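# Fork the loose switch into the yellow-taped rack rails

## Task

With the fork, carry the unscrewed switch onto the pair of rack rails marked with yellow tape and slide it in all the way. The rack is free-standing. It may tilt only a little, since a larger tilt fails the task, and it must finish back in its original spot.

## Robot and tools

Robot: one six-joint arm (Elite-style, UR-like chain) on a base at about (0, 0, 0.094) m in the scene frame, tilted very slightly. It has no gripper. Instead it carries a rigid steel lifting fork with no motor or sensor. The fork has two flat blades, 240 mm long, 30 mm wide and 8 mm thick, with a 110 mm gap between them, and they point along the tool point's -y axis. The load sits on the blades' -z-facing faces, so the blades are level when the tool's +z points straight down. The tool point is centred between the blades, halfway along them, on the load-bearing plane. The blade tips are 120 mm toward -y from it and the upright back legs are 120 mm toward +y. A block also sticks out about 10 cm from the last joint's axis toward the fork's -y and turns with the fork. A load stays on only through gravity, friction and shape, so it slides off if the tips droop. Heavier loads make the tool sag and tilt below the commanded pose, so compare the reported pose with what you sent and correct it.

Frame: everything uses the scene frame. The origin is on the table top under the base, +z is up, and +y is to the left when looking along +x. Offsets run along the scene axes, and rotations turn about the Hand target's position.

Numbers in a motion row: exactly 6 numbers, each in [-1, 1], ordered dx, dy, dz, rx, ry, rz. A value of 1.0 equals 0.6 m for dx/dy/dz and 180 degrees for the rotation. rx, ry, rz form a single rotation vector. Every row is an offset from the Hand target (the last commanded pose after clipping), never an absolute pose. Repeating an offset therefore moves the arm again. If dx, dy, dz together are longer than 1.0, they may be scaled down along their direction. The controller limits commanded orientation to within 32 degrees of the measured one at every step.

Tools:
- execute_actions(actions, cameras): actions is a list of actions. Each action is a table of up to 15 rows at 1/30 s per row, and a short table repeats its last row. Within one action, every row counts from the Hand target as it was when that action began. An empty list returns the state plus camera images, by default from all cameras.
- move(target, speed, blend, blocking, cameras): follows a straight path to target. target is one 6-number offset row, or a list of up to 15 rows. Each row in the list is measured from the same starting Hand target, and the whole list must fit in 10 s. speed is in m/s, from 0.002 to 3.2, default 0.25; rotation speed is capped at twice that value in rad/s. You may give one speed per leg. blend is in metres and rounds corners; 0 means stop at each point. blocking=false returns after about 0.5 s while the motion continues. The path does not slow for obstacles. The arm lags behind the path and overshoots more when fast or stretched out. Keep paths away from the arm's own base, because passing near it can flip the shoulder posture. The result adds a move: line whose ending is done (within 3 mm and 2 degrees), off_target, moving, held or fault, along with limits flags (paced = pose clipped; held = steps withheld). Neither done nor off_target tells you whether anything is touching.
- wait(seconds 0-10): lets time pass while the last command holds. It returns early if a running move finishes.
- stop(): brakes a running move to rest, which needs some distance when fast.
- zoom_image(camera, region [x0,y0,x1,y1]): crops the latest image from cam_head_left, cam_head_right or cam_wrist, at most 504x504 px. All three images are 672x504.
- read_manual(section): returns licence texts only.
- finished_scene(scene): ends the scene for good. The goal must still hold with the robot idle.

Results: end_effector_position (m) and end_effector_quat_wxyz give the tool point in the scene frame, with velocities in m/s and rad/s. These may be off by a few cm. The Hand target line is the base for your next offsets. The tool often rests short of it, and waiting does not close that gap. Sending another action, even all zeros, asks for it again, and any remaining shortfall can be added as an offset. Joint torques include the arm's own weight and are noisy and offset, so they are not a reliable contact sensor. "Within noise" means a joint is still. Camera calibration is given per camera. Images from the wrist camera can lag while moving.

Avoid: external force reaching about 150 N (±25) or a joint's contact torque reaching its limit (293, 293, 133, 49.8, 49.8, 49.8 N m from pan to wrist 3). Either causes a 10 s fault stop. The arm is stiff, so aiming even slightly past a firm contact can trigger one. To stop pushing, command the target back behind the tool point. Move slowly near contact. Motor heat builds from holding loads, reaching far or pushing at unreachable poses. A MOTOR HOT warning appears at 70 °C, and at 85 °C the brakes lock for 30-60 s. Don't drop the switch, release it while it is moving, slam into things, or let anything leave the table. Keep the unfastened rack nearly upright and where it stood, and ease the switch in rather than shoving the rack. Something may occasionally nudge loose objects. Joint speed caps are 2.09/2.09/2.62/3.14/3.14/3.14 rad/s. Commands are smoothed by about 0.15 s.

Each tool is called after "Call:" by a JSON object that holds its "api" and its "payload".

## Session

Call:
{"api": "execute_actions", "payload": {"actions": []}}

Call:
{"api": "zoom_image", "payload": {"camera": "cam_head_left", "region": [280, 70, 480, 280]}}

Call:
{"api": "zoom_image", "payload": {"camera": "cam_head_right", "region": [280, 70, 480, 280]}}

Scene clock: 0.00 s.
end_effector_position=(+0.3721, -0.1179, +0.2683) end_effector_quat_wxyz=(-0.171, +0.978, -0.115, +0.012)
Joint positions: [1.982 -1.736 2.436 -1.964 -1.402 0.575]
Joint velocities: within noise
Joint torques (N m): no reading
Hand target: +0.3721, -0.1179, +0.2683; -0.171, +0.978, -0.115, +0.012
camera_calibration:
cam_wrist: T_world_to_cam=[[0.971635, -0.232132, -0.0451733, -0.367249], [-0.231942, -0.972683, 0.00947392, -0.159603], [-0.0461385, 0.00127239, -0.998934, 0.379723], [0, 0, 0, 1]] pos_world=[0.337333, -0.240977, 0.364241]

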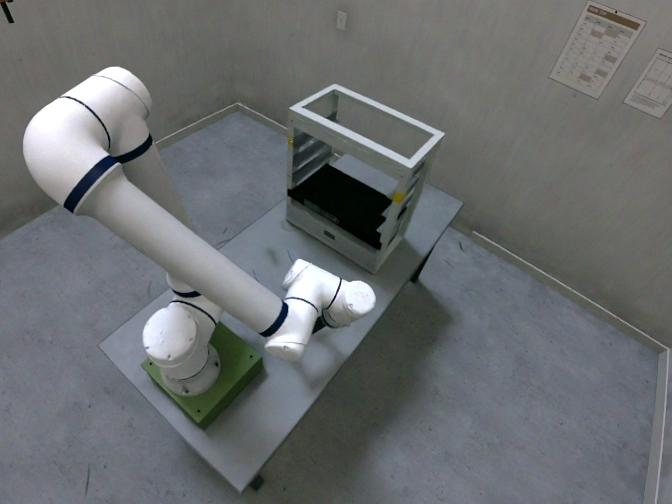

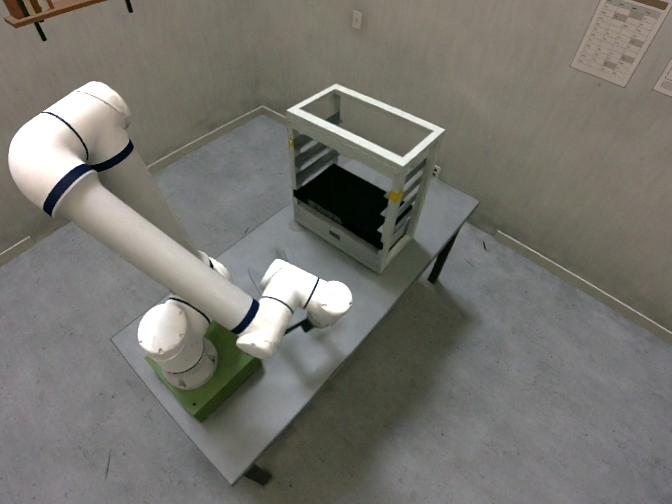

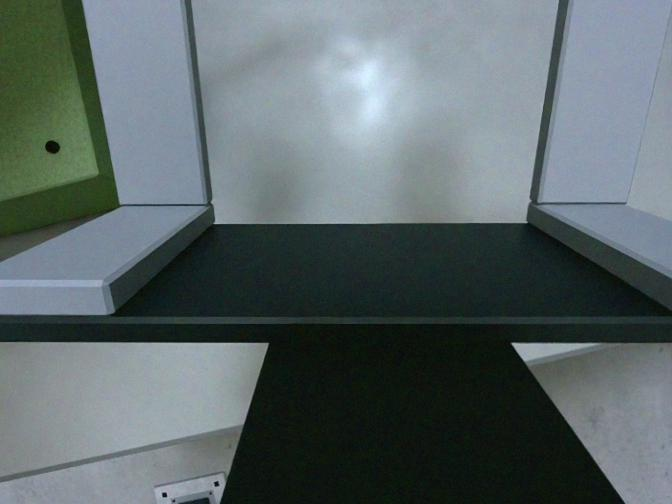

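Scaled by 2.400.

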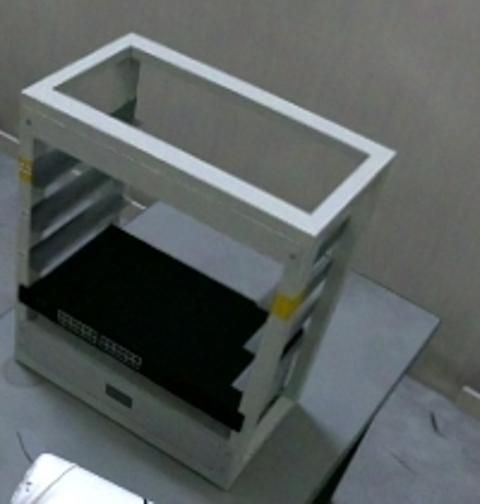

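Scaled by 2.400.

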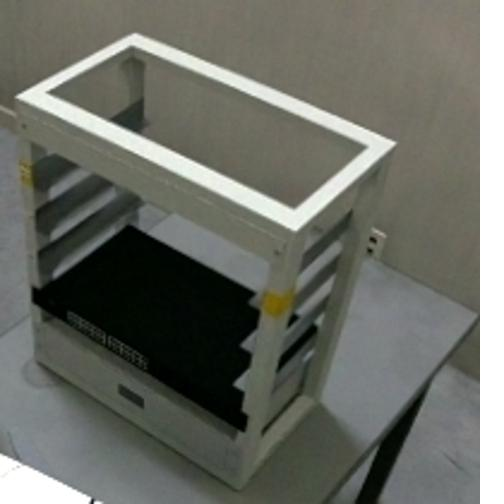

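Call:
{"api": "move", "payload": {"target": [0.4132, 0.1965, 0.4862, 0.2557, -0.3306, -0.3712], "speed": 0.35, "cameras": ["all"]}}

Scene clock: 46.00 s.
end_effector_position=(+0.6200, +0.0000, +0.5600) end_effector_quat_wxyz=(+0.500, -0.500, +0.500, -0.500)
Joint positions: [2.609 -1.191 2.681 -4.616 -0.991 3.139]
Joint torques (N m): [8.89 -36.45 -27.99 -8.68 -2.24 3.31]
Hand target: +0.6200, +0.0000, +0.5600; +0.500, -0.500, +0.500, -0.500
Off the commanded pose: 0.000 m, 0 deg.
move: done
camera_calibration:
cam_wrist: T_world_to_cam=[[0.0271637, -0.999555, -0.0123337, -0.000427703], [-0.347062, 0.0021405, -0.93784, 0.611769], [0.937449, 0.0297557, -0.34685, -0.292601], [0, 0, 0, 1]] pos_world=[0.486632, 0.00696955, 0.472248]

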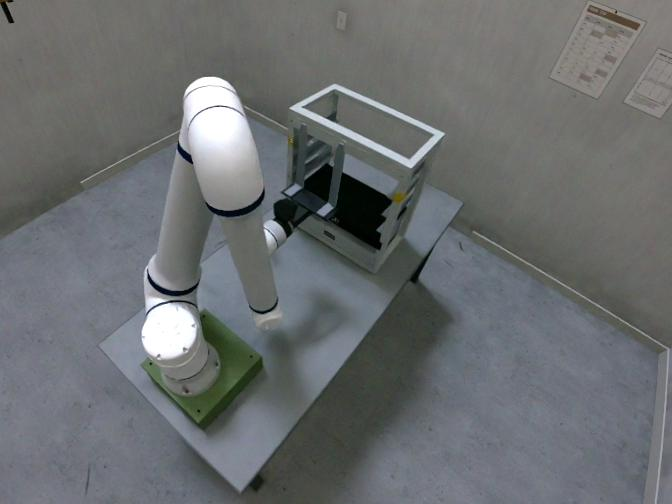

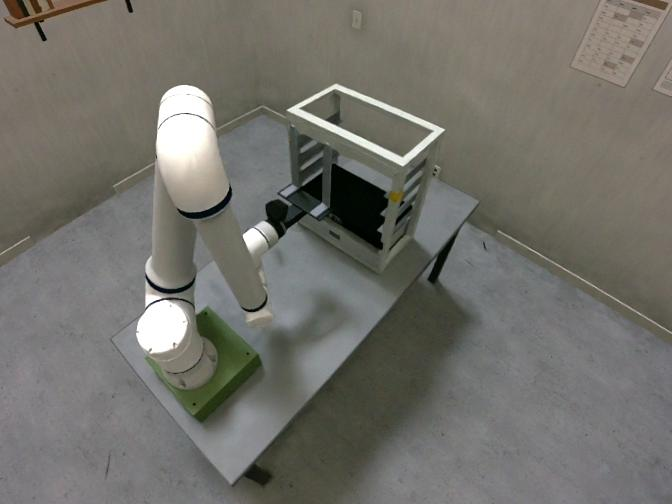

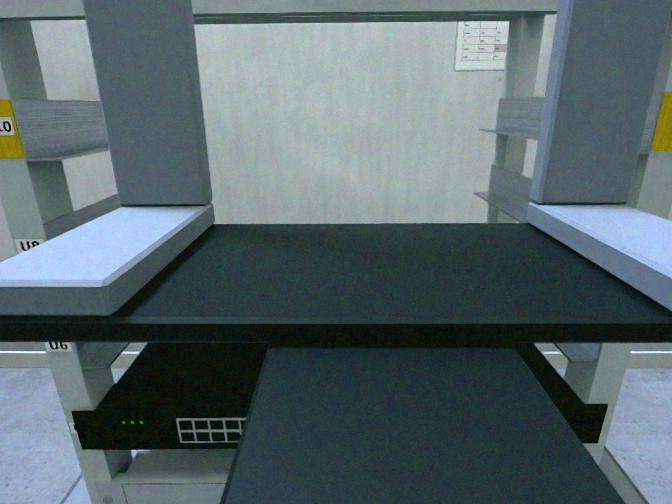

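Call:
{"api": "zoom_image", "payload": {"camera": "cam_wrist", "region": [30, 330, 280, 504]}}

Call:
{"api": "zoom_image", "payload": {"camera": "cam_wrist", "region": [500, 330, 672, 504]}}

Call:
{"api": "zoom_image", "payload": {"camera": "cam_wrist", "region": [0, 0, 220, 230]}}

Call:
{"api": "zoom_image", "payload": {"camera": "cam_wrist", "region": [452, 0, 672, 230]}}

Scaled by 2.016.

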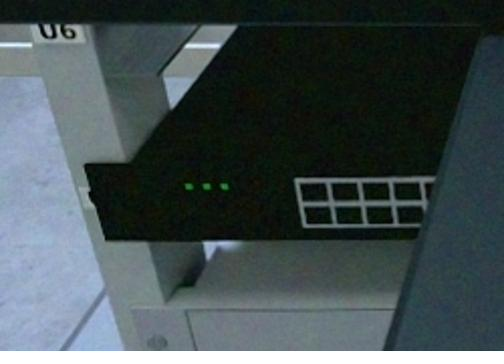

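Scaled by 2.897.

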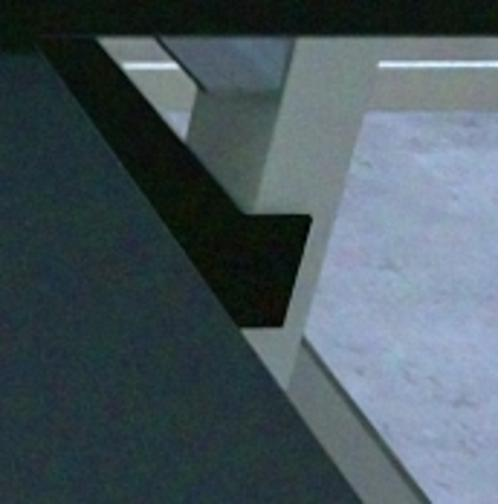

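Scaled by 2.191.

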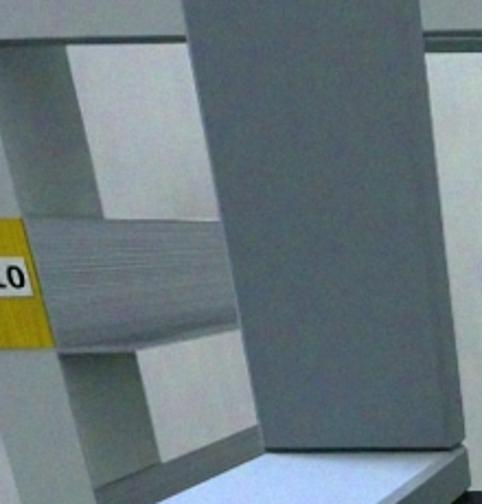

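Scaled by 2.191.

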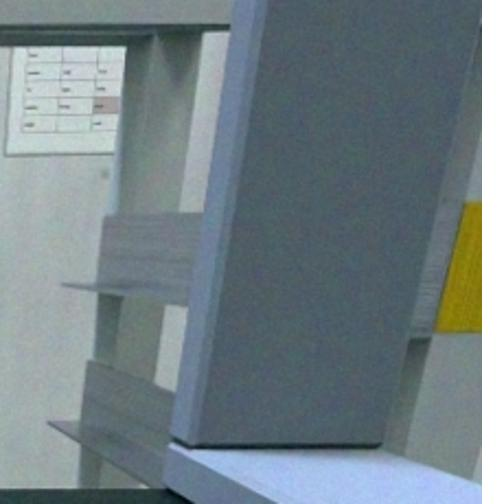

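Call:
{"api": "move", "payload": {"target": [0, 0.3, 0, 0, 0, 0], "speed": 0.35, "cameras": ["cam_wrist"]}}

Call:
{"api": "zoom_image", "payload": {"camera": "cam_wrist", "region": [190, 0, 440, 230]}}

Call:
{"api": "zoom_image", "payload": {"camera": "cam_wrist", "region": [480, 330, 672, 504]}}

Call:
{"api": "move", "payload": {"target": [0, -0.6, 0, 0, 0, 0], "speed": 0.4, "cameras": ["cam_wrist", "cam_head_left", "cam_head_right"]}}

Call:
{"api": "zoom_image", "payload": {"camera": "cam_wrist", "region": [300, 0, 550, 230]}}

Call:
{"api": "zoom_image", "payload": {"camera": "cam_wrist", "region": [0, 330, 280, 504]}}

Scene clock: 66.80 s.
end_effector_position=(+0.6200, +0.1799, +0.5600) end_effector_quat_wxyz=(+0.500, -0.500, +0.500, -0.500)
Joint positions: [3.188 -1.174 2.588 -4.543 -1.57 3.148]
Joint torques (N m): [9.01 -43.97 -36.53 -5.34 -2.07 3.35]
Hand target: +0.6200, +0.1800, +0.5600; +0.500, -0.500, +0.500, -0.500
Off the commanded pose: 0.000 m, 0 deg.
move: done
camera_calibration:
cam_wrist: T_world_to_cam=[[0.0271655, -0.999555, -0.0123289, 0.179389], [-0.346854, 0.00214192, -0.937917, 0.611319], [0.937526, 0.0297553, -0.346642, -0.29809], [0, 0, 0, 1]] pos_world=[0.486632, 0.18687, 0.472247]
Images, in order (width x height): cam_wrist 672x504.

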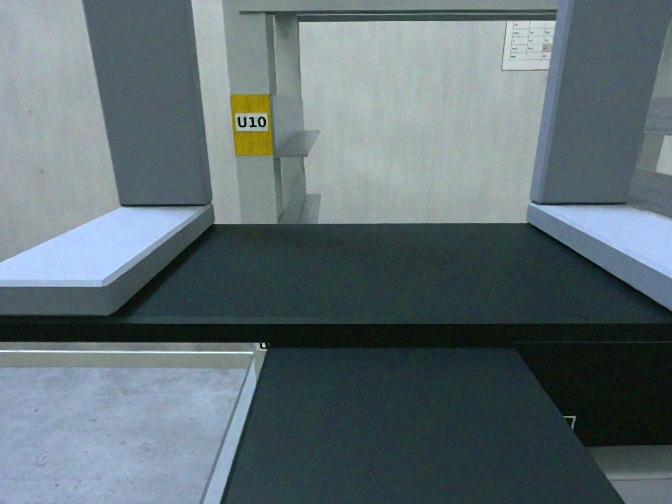

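Scaled by 2.016.

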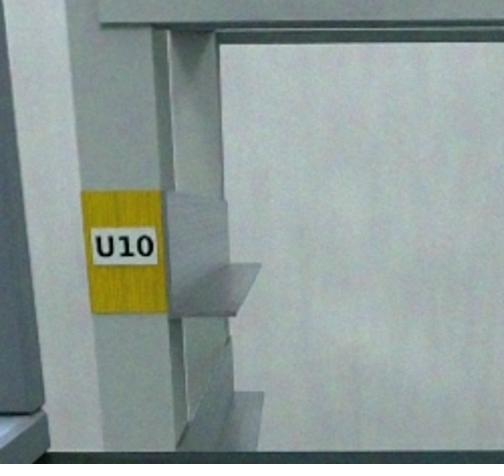

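Scaled by 2.625.

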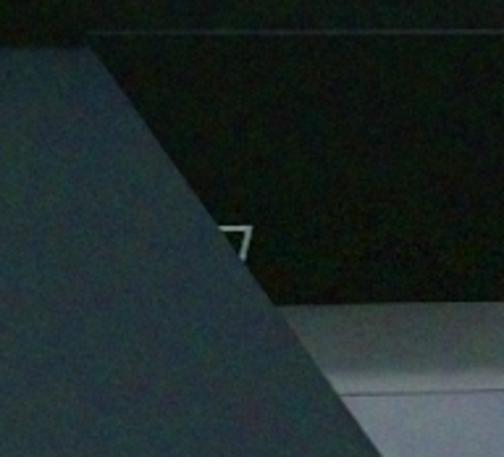

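Scene clock: 68.53 s.
end_effector_position=(+0.6200, -0.1799, +0.5600) end_effector_quat_wxyz=(+0.500, -0.500, +0.500, -0.500)
Joint positions: [2.189 -1.166 2.586 -4.537 -0.571 3.127]
Joint torques (N m): [-21.42 -69.54 -30.51 -1.35 1.74 -2.37]
Hand target: +0.6200, -0.1800, +0.5600; +0.500, -0.500, +0.500, -0.500
Off the commanded pose: 0.000 m, 0 deg.
move: done
camera_calibration:
cam_wrist: T_world_to_cam=[[0.0270394, -0.999558, -0.012387, -0.180164], [-0.346767, 0.002243, -0.937949, 0.611985], [0.937561, 0.029657, -0.346553, -0.287494], [0, 0, 0, 1]] pos_world=[0.486631, -0.17293, 0.472147]

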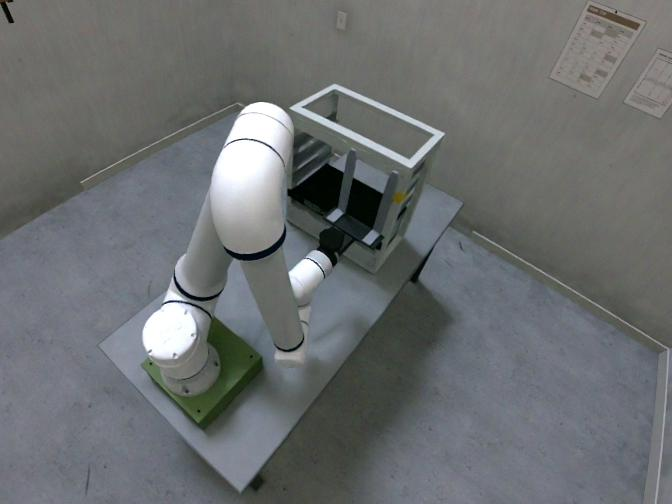

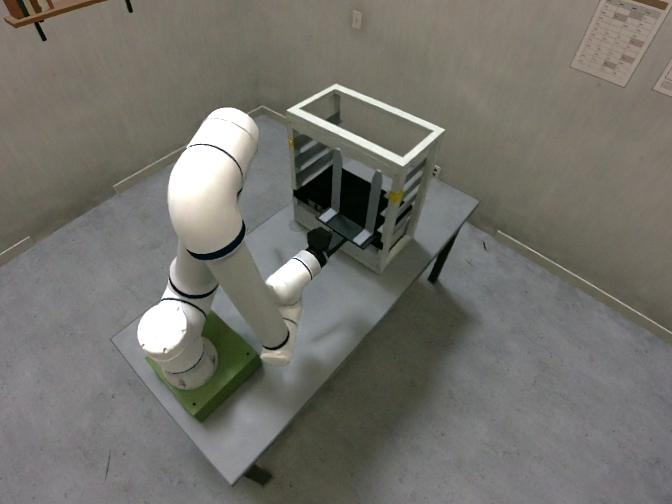

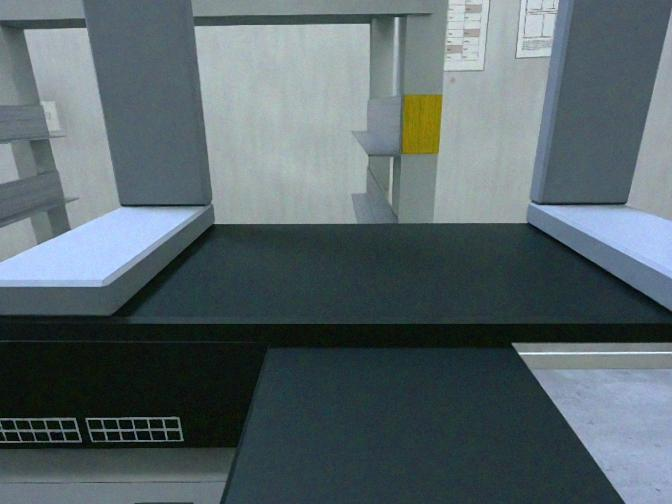

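Scaled by 2.016.

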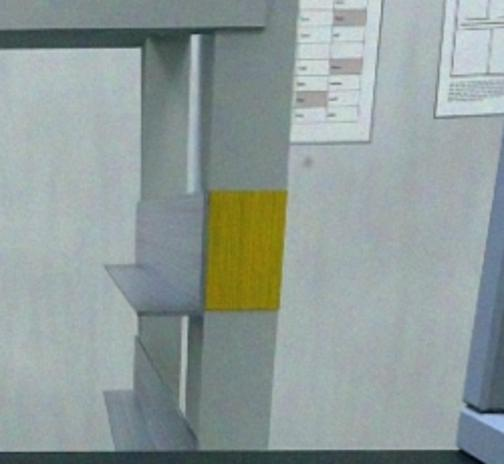

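Scaled by 1.800.

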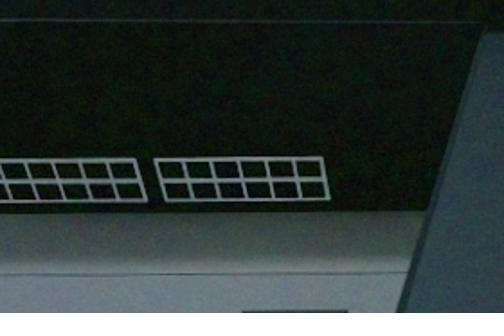

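Call:
{"api": "move", "payload": {"target": [[-0.075, 0.3083, -0.5333, -0.005, 0.5, 0.005], [-0.075, 0.3083, -0.675, -0.005, 0.5, 0.005]], "speed": [0.35, 0.15], "blend": [0.03, 0], "cameras": ["all"]}}

Call:
{"api": "zoom_image", "payload": {"camera": "cam_head_left", "region": [250, 120, 410, 280]}}

Call:
{"api": "zoom_image", "payload": {"camera": "cam_head_right", "region": [250, 120, 410, 280]}}

Scene clock: 113.23 s.
end_effector_position=(+0.5750, +0.0050, +0.1551) end_effector_quat_wxyz=(+0.000, +0.714, -0.700, +0.000)
Joint positions: [2.762 -1.696 2.604 -2.463 -1.57 2.695]
Joint torques (N m): [9.52 -15.42 -48.17 -9.97 -1.6 3.47]
Hand target: +0.5750, +0.0050, +0.1550; +0.000, +0.714, -0.700, +0.000
Off the commanded pose: 0.000 m, 0 deg.
move: done
camera_calibration:
cam_wrist: T_world_to_cam=[[0.00765516, -0.999604, -0.0270961, 0.0142766], [-0.937756, -0.0165849, 0.346899, 0.35688], [-0.347211, 0.0227539, -0.937511, 0.439337], [0, 0, 0, 1]] pos_world=[0.4871, 0.0101931, 0.288468]

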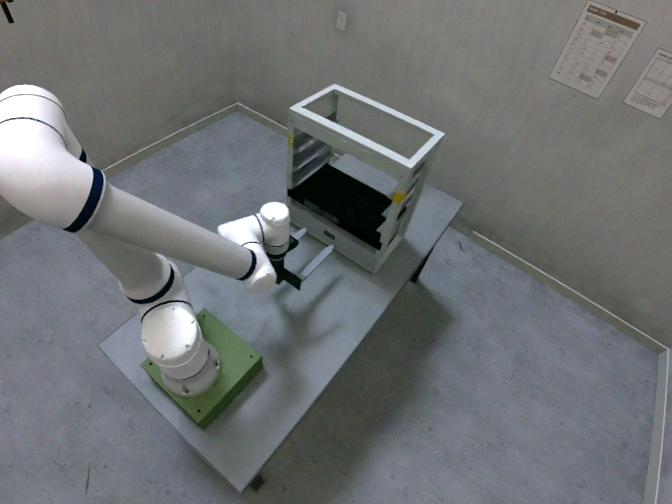

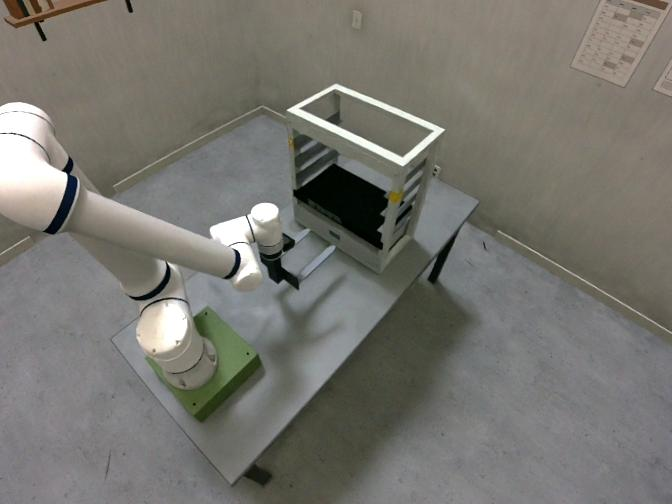

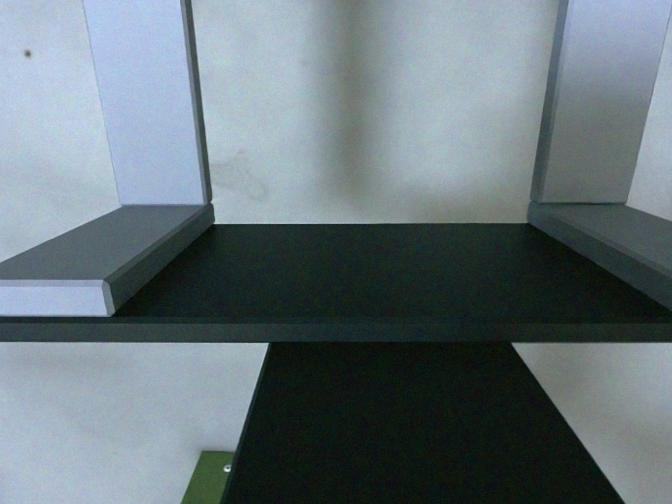

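Scaled by 3.150.

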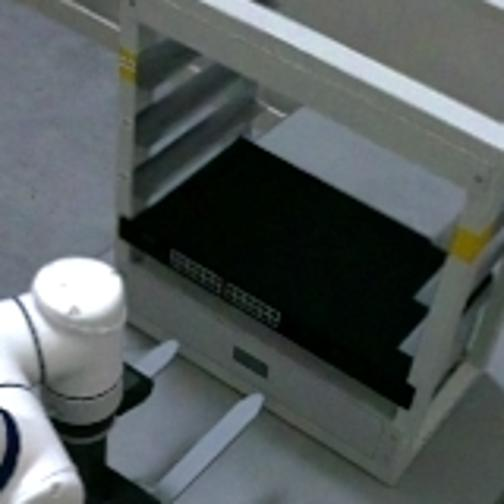

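Scaled by 3.150.

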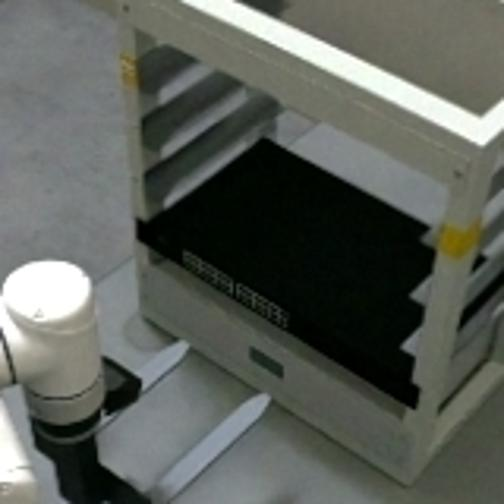

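Call:
{"api": "move", "payload": {"target": [0.2, 0.004, 0, 0, 0, 0], "speed": 0.15, "cameras": ["cam_head_left", "cam_head_right"]}}

Call:
{"api": "zoom_image", "payload": {"camera": "cam_head_left", "region": [280, 180, 400, 270]}}

Call:
{"api": "zoom_image", "payload": {"camera": "cam_head_right", "region": [280, 180, 400, 270]}}

Scene clock: 119.50 s.
end_effector_position=(+0.6948, +0.0074, +0.1551) end_effector_quat_wxyz=(+0.000, +0.714, -0.700, +0.000)
Joint positions: [2.863 -1.479 2.397 -2.474 -1.568 2.796]
Joint torques (N m): [9.99 -38.32 -71.38 -5.55 -1.65 3.38]
Hand target: +0.6950, +0.0074, +0.1550; +0.000, +0.714, -0.700, +0.000
Off the commanded pose: 0.000 m, 0 deg.
move: done
Images, in order (width x height): cam_head_left 672x504, cam_head_right 672x504.

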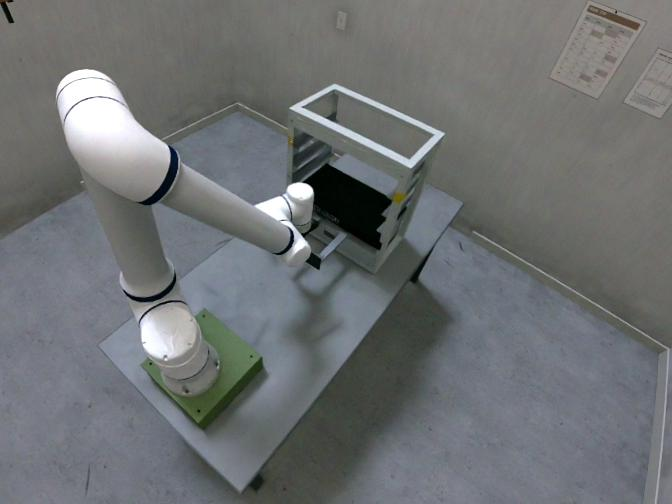

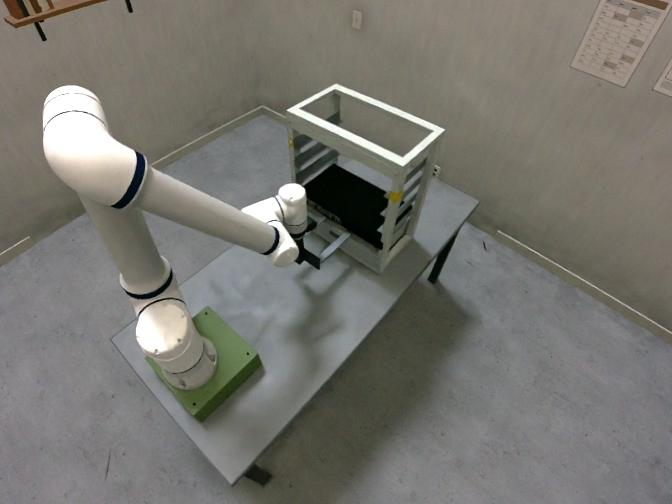

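Scaled by 4.200.

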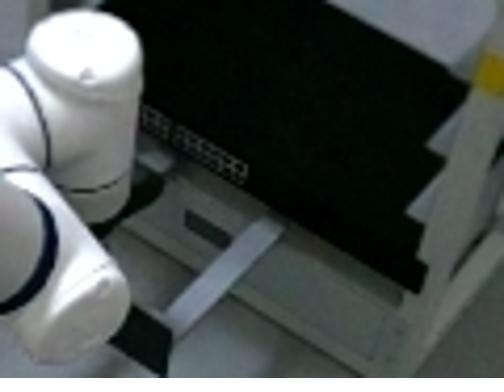

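Scaled by 4.200.

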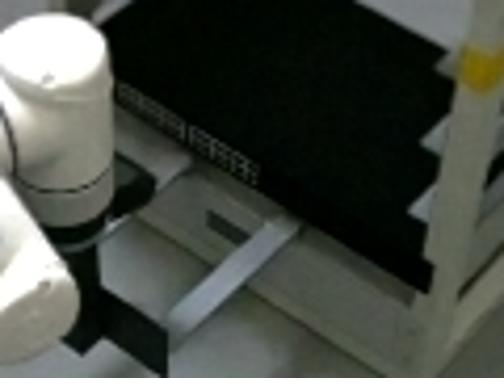

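Call:
{"api": "move", "payload": {"target": [0.275, 0.0055, 0, 0, 0, 0], "speed": 0.12, "cameras": ["all"]}}

Call:
{"api": "zoom_image", "payload": {"camera": "cam_wrist", "region": [180, 50, 380, 250]}}

Call:
{"api": "zoom_image", "payload": {"camera": "cam_wrist", "region": [380, 50, 580, 250]}}

Scene clock: 123.83 s.
end_effector_position=(+0.8599, +0.0107, +0.1550) end_effector_quat_wxyz=(+0.000, +0.714, -0.700, +0.000)
Joint positions: [2.944 -1.247 2.091 -2.4 -1.567 2.877]
Joint torques (N m): [9.03 -67.56 -75.15 -5.64 -0.55 3.46]
Hand target: +0.8600, +0.0107, +0.1550; +0.000, +0.714, -0.700, +0.000
Off the commanded pose: 0.000 m, 0 deg.
move: done
camera_calibration:
cam_wrist: T_world_to_cam=[[0.00765516, -0.999604, -0.0270961, 0.0177914], [-0.937756, -0.0165849, 0.346899, 0.624082], [-0.347211, 0.0227539, -0.937511, 0.537999], [0, 0, 0, 1]] pos_world=[0.7719, 0.0158931, 0.288368]

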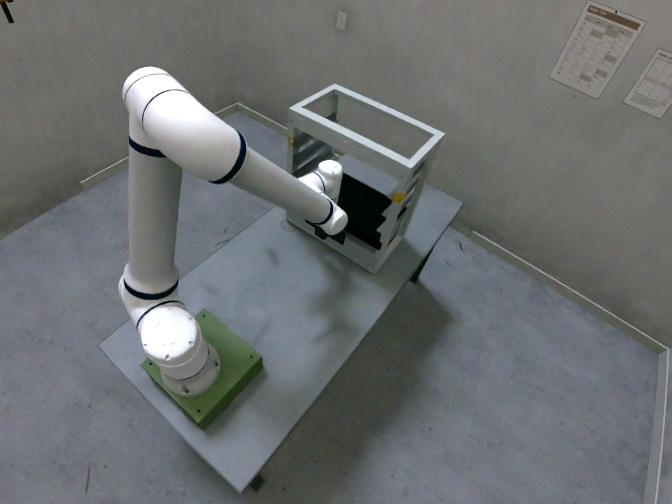

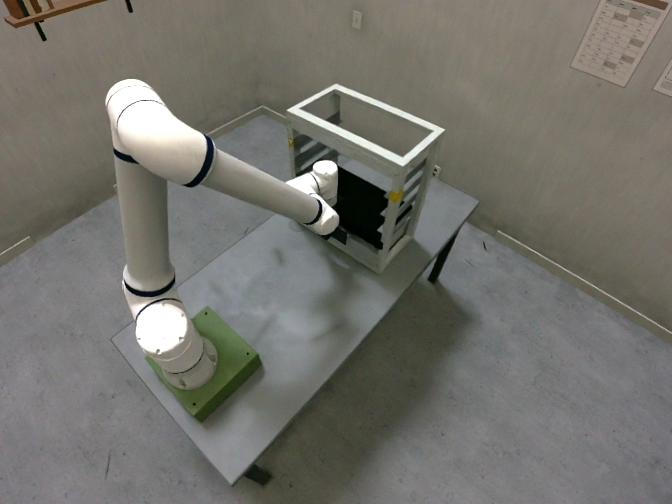

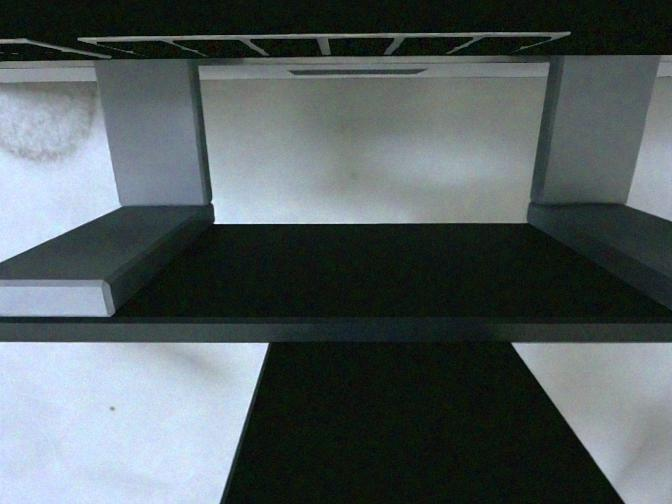

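Scaled by 2.520.

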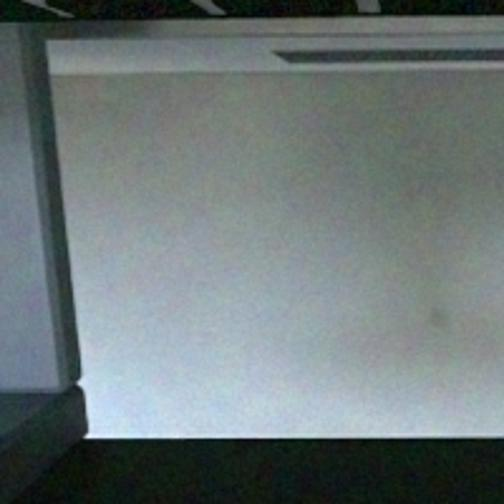

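Scaled by 2.520.

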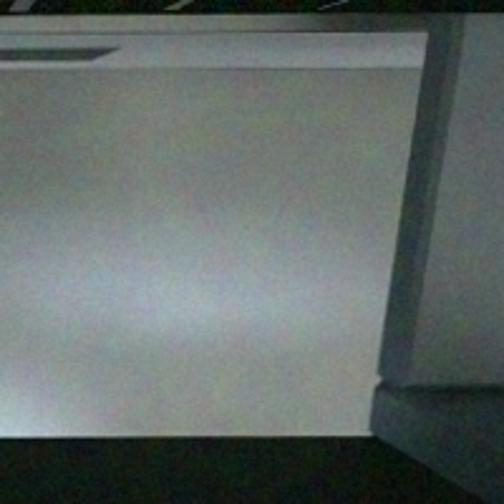

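Call:
{"api": "move", "payload": {"target": [[0.0667, 0.0011, 0, 0, 0, -0.0011], [0.0667, 0.0011, 0.02, 0, 0, -0.0011], [0.0667, 0.0011, 0.0517, 0, 0, -0.0011]], "speed": [0.06, 0.04, 0.02], "blend": [0.002, 0.003, 0], "cameras": ["all"]}}

Call:
{"api": "zoom_image", "payload": {"camera": "cam_head_left", "region": [270, 130, 430, 290]}}

Call:
{"api": "zoom_image", "payload": {"camera": "cam_head_right", "region": [270, 130, 430, 290]}}

Scene clock: 147.83 s.
end_effector_position=(+0.8969, +0.0119, +0.1755) end_effector_quat_wxyz=(+0.002, +0.713, -0.701, -0.004)
Joint positions: [2.959 -1.225 2.001 -2.324 -1.568 2.895]
Joint torques (N m): [-6.82 -89.16 -67.44 -7.92 0.15 0.57]
Hand target: +0.8969, +0.0119, +0.1755; +0.002, +0.713, -0.701, -0.004 (not the last commanded pose)
Off the commanded pose: 0.011 m, 0 deg.
FORCE FAULT: contact force on the arm reached its limit, and the arm stopped for 10 seconds. The contact can be on any part of the arm, not only on its tool. That time counts as 20 of the actions that you can send in this scene. The arm's remaining commands of this call were not run. The arm's target is now where it stood when the stop ended, not its last command. The arm accepts commands again.
move: fault; path passed 2 of 3 targets
camera_calibration:
cam_wrist: T_world_to_cam=[[0.00392115, -0.999591, -0.0283169, 0.0228699], [-0.934958, -0.0137099, 0.354493, 0.647819], [-0.354737, 0.0250851, -0.93463, 0.576223], [0, 0, 0, 1]] pos_world=[0.810001, 0.0172874, 0.309555]

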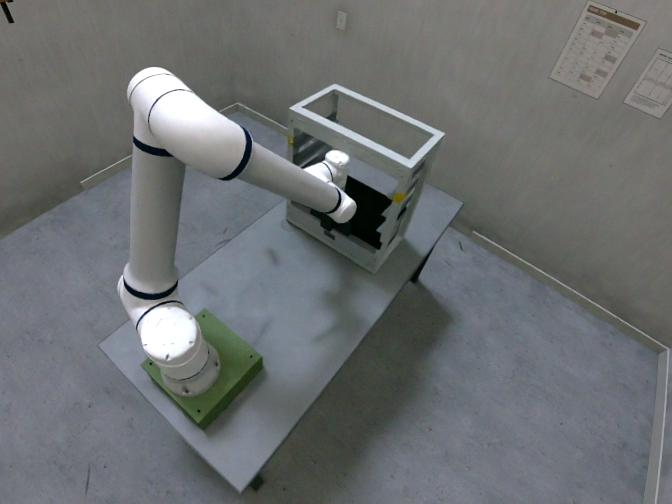

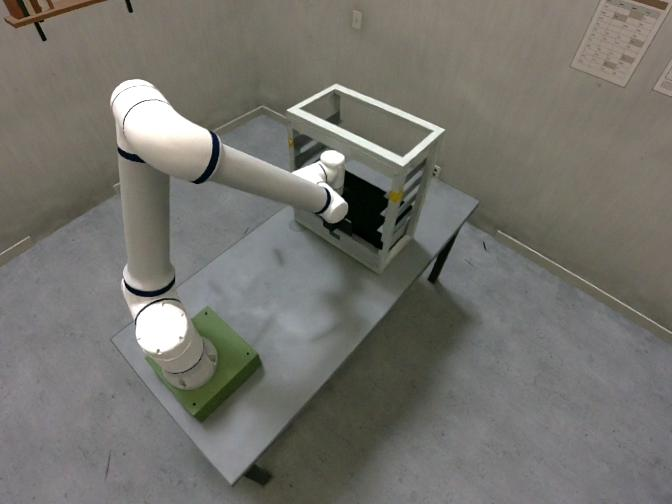

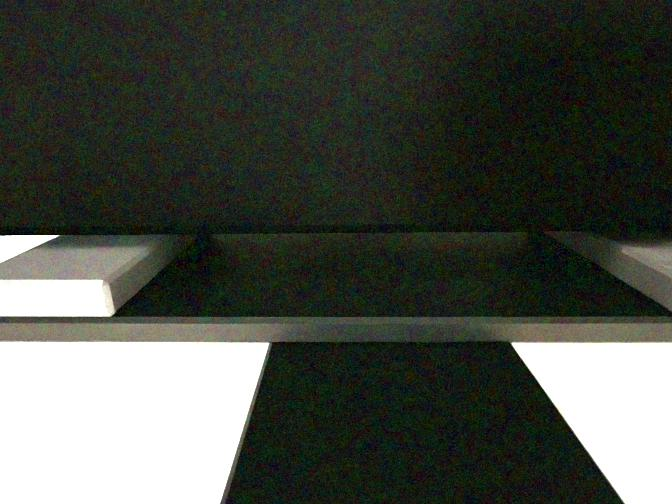

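Scaled by 3.150.

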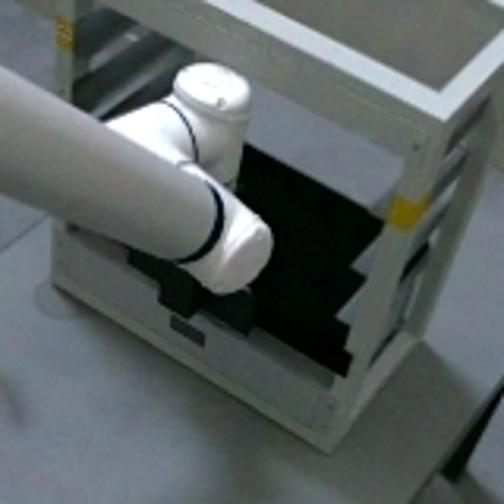

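Scaled by 3.150.

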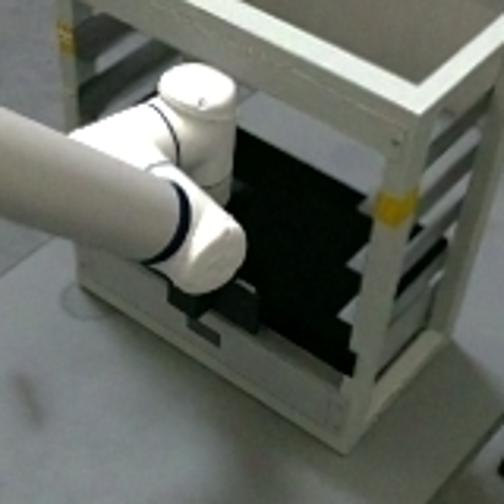

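Call:
{"api": "zoom_image", "payload": {"camera": "cam_head_left", "region": [340, 240, 400, 300]}}

Call:
{"api": "zoom_image", "payload": {"camera": "cam_head_left", "region": [350, 190, 410, 250]}}

Call:
{"api": "zoom_image", "payload": {"camera": "cam_head_right", "region": [320, 200, 400, 280]}}

Call:
{"api": "zoom_image", "payload": {"camera": "cam_head_right", "region": [280, 180, 340, 240]}}

Scaled by 8.400.

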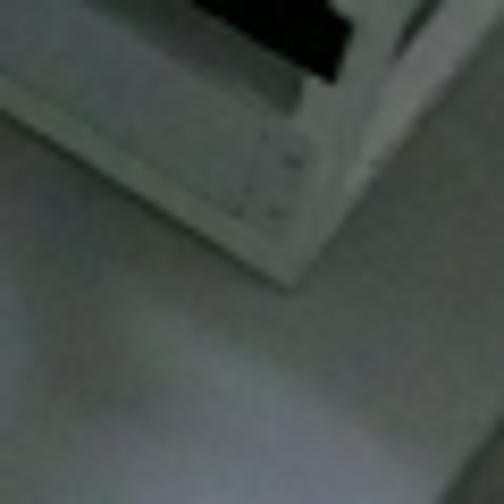

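Scaled by 8.400.

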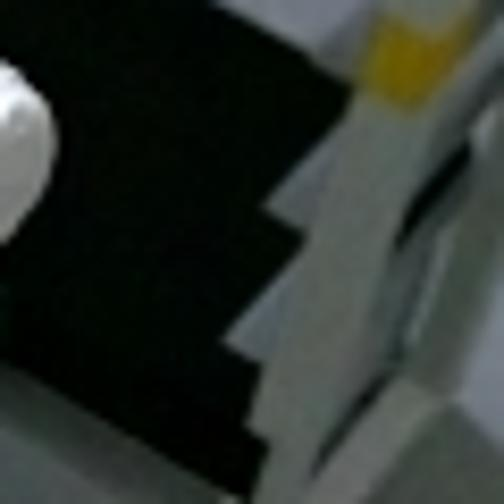

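Scaled by 6.300.

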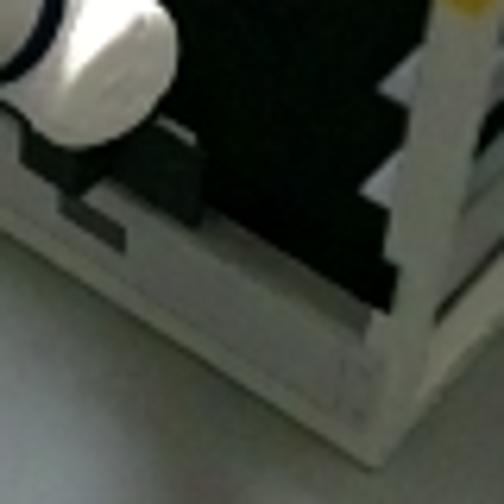

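Scaled by 8.400.

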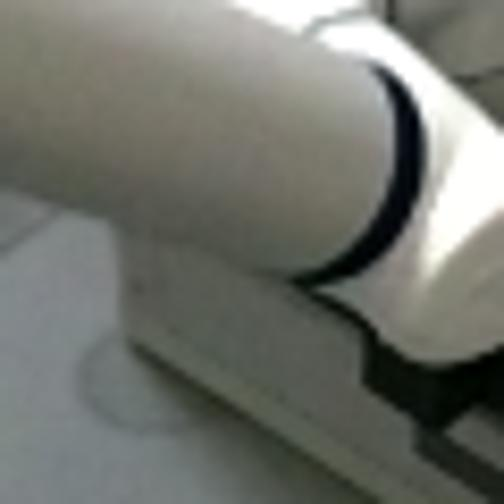

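Call:
{"api": "move", "payload": {"target": [-0.02, -0.0012, -0.0225, -0.0009, -0.0027, -0.0001], "speed": 0.03, "cameras": ["cam_wrist"]}}

Call:
{"api": "zoom_image", "payload": {"camera": "cam_wrist", "region": [100, 100, 550, 300]}}

Scene clock: 168.10 s.
end_effector_position=(+0.8850, +0.0111, +0.1621) end_effector_quat_wxyz=(+0.000, +0.713, -0.701, +0.000)
Joint positions: [2.955 -1.224 2.038 -2.371 -1.568 2.892]
Joint torques (N m): [-21.62 -72.59 -53.05 -10.79 -1.54 -2.12]
Hand target: +0.8849, +0.0111, +0.1620; +0.000, +0.713, -0.701, +0.000
Off the commanded pose: 0.000 m, 0 deg.
move: done
camera_calibration:
cam_wrist: T_world_to_cam=[[0.00377527, -0.999668, -0.0254916, 0.0214056], [-0.937909, -0.0123819, 0.346661, 0.645318], [-0.346862, 0.0226, -0.937644, 0.553018], [0, 0, 0, 1]] pos_world=[0.796989, 0.0168905, 0.295373]
Images, in order (width x height): cam_wrist 672x504.

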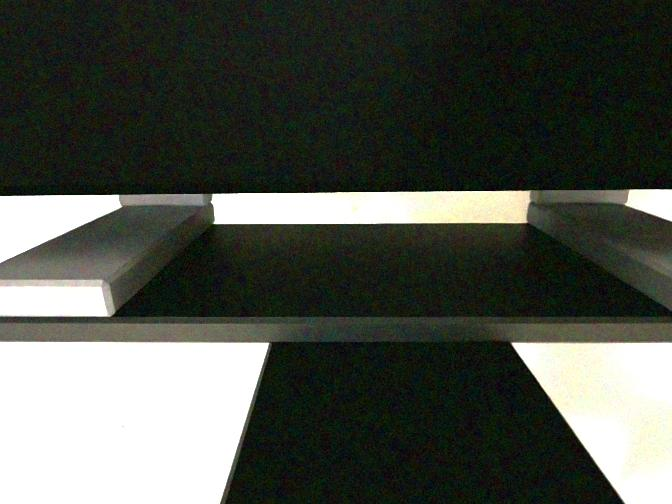

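Scaled by 1.120.

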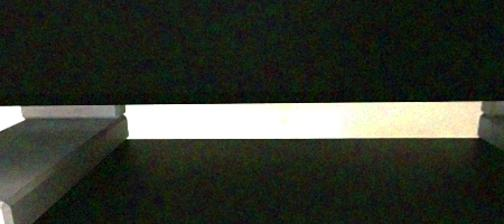

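Call:
{"api": "move", "payload": {"target": [0, 0, 0.0133, 0, 0, 0], "speed": 0.02}}

Call:
{"api": "move", "payload": {"target": [0, 0, 0.005, 0, 0, 0], "speed": 0.01, "cameras": ["cam_wrist"]}}

Scene clock: 175.30 s.
end_effector_position=(+0.8849, +0.0111, +0.1698) end_effector_quat_wxyz=(+0.000, +0.713, -0.701, +0.000)
Joint positions: [2.955 -1.234 2.034 -2.357 -1.568 2.891]
Joint torques (N m): [-21.61 -101.71 -78.93 -5.38 -1.1 -2.32]
Hand target: +0.8849, +0.0111, +0.1699; +0.000, +0.713, -0.701, +0.000
Off the commanded pose: 0.000 m, 0 deg.
move: done

Scene clock: 176.00 s.
end_effector_position=(+0.8848, +0.0112, +0.1726) end_effector_quat_wxyz=(+0.001, +0.713, -0.701, +0.000)
Joint positions: [2.955 -1.238 2.032 -2.351 -1.568 2.891]
Joint torques (N m): [-21.95 -112.31 -85.11 -7.29 -0.83 -1.87]
Hand target: +0.8849, +0.0111, +0.1729; +0.000, +0.713, -0.701, +0.000
Off the commanded pose: 0.000 m, 0 deg.
move: done
camera_calibration:
cam_wrist: T_world_to_cam=[[0.00386521, -0.999667, -0.0255268, 0.0217153], [-0.937831, -0.0124835, 0.346868, 0.641428], [-0.347071, 0.0225991, -0.937566, 0.563063], [0, 0, 0, 1]] pos_world=[0.79689, 0.0169906, 0.305972]
Images, in order (width x height): cam_wrist 672x504.

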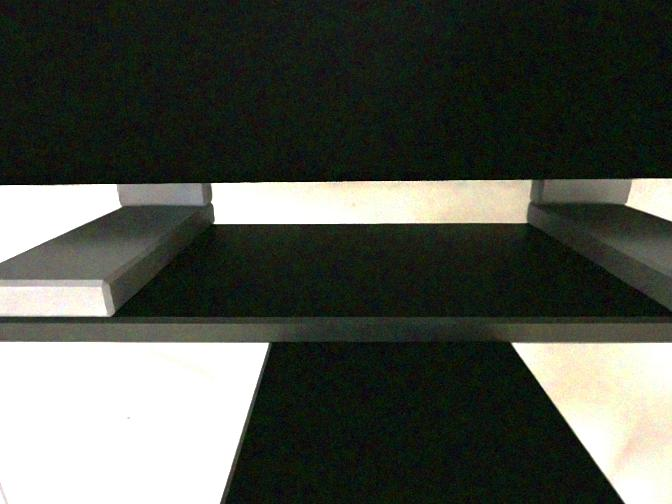

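Call:
{"api": "move", "payload": {"target": [0, 0, 0.0025, 0, 0, 0], "speed": 0.01}}

Call:
{"api": "move", "payload": {"target": [0, 0, 0.0017, 0, 0, 0], "speed": 0.01, "cameras": ["cam_wrist"]}}

Scene clock: 180.80 s.
end_effector_position=(+0.8849, +0.0111, +0.1744) end_effector_quat_wxyz=(+0.000, +0.713, -0.701, +0.000)
Joint positions: [2.955 -1.24 2.031 -2.348 -1.568 2.891]
Joint torques (N m): [-16.52 -117.19 -92.85 -8.59 0.28 2.44]
Hand target: +0.8849, +0.0111, +0.1744; +0.000, +0.713, -0.701, +0.000
Off the commanded pose: 0.000 m, 0 deg.
move: done

Scene clock: 181.50 s.
end_effector_position=(+0.8848, +0.0112, +0.1753) end_effector_quat_wxyz=(+0.001, +0.713, -0.701, +0.000)
Joint positions: [2.955 -1.241 2.031 -2.347 -1.568 2.891]
Joint torques (N m): [-19.39 -129.78 -105.62 -14.36 0.19 2.01]
Hand target: +0.8849, +0.0111, +0.1755; +0.000, +0.713, -0.701, +0.000
Off the commanded pose: 0.000 m, 0 deg.
move: done
camera_calibration:
cam_wrist: T_world_to_cam=[[0.00377617, -0.999668, -0.0254919, 0.0218443], [-0.937909, -0.0123829, 0.346661, 0.640615], [-0.346862, 0.0226, -0.937644, 0.565452], [0, 0, 0, 1]] pos_world=[0.796889, 0.0169905, 0.308673]
Images, in order (width x height): cam_wrist 672x504.

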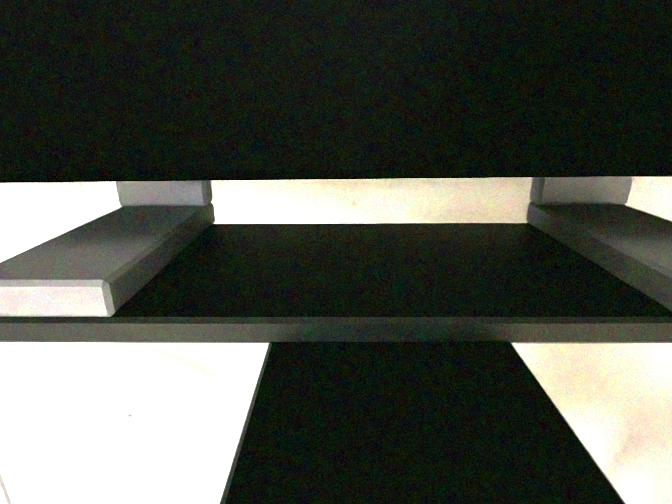

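Call:
{"api": "move", "payload": {"target": [0, 0, 0.0017, 0, 0, 0], "speed": 0.01}}

Call:
{"api": "move", "payload": {"target": [0, 0, 0.0017, 0, 0, 0], "speed": 0.01, "cameras": ["cam_wrist"]}}

Scene clock: 185.57 s.
end_effector_position=(+0.8849, +0.0111, +0.1764) end_effector_quat_wxyz=(+0.000, +0.713, -0.701, +0.000)
Joint positions: [2.955 -1.242 2.03 -2.345 -1.568 2.891]
Joint torques (N m): [-21.69 -135.91 -113.7 -17.16 1.71 -2.06]
Hand target: +0.8849, +0.0111, +0.1765; +0.000, +0.713, -0.701, +0.000
Off the commanded pose: 0.000 m, 0 deg.
move: done

Scene clock: 186.27 s.
end_effector_position=(+0.8849, +0.0111, +0.1774) end_effector_quat_wxyz=(+0.000, +0.713, -0.701, +0.000)
Joint positions: [2.955 -1.244 2.029 -2.343 -1.568 2.891]
Joint torques (N m): [-23.02 -134.34 -114.06 -16.92 1.93 -1.83]
Hand target: +0.8849, +0.0111, +0.1775; +0.000, +0.713, -0.701, +0.000
Off the commanded pose: 0.000 m, 0 deg.
move: done
camera_calibration:
cam_wrist: T_world_to_cam=[[0.00381165, -0.99967, -0.0253975, 0.0217405], [-0.937941, -0.0123813, 0.346574, 0.639938], [-0.346774, 0.0225003, -0.937679, 0.567366], [0, 0, 0, 1]] pos_world=[0.796889, 0.0168907, 0.310773]
Images, in order (width x height): cam_wrist 672x504.

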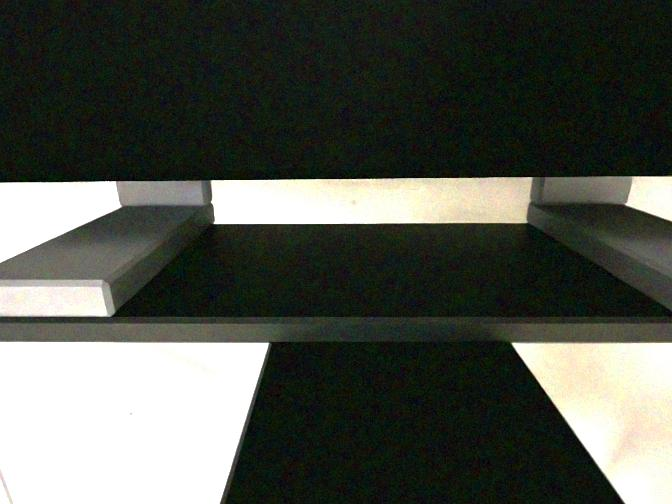

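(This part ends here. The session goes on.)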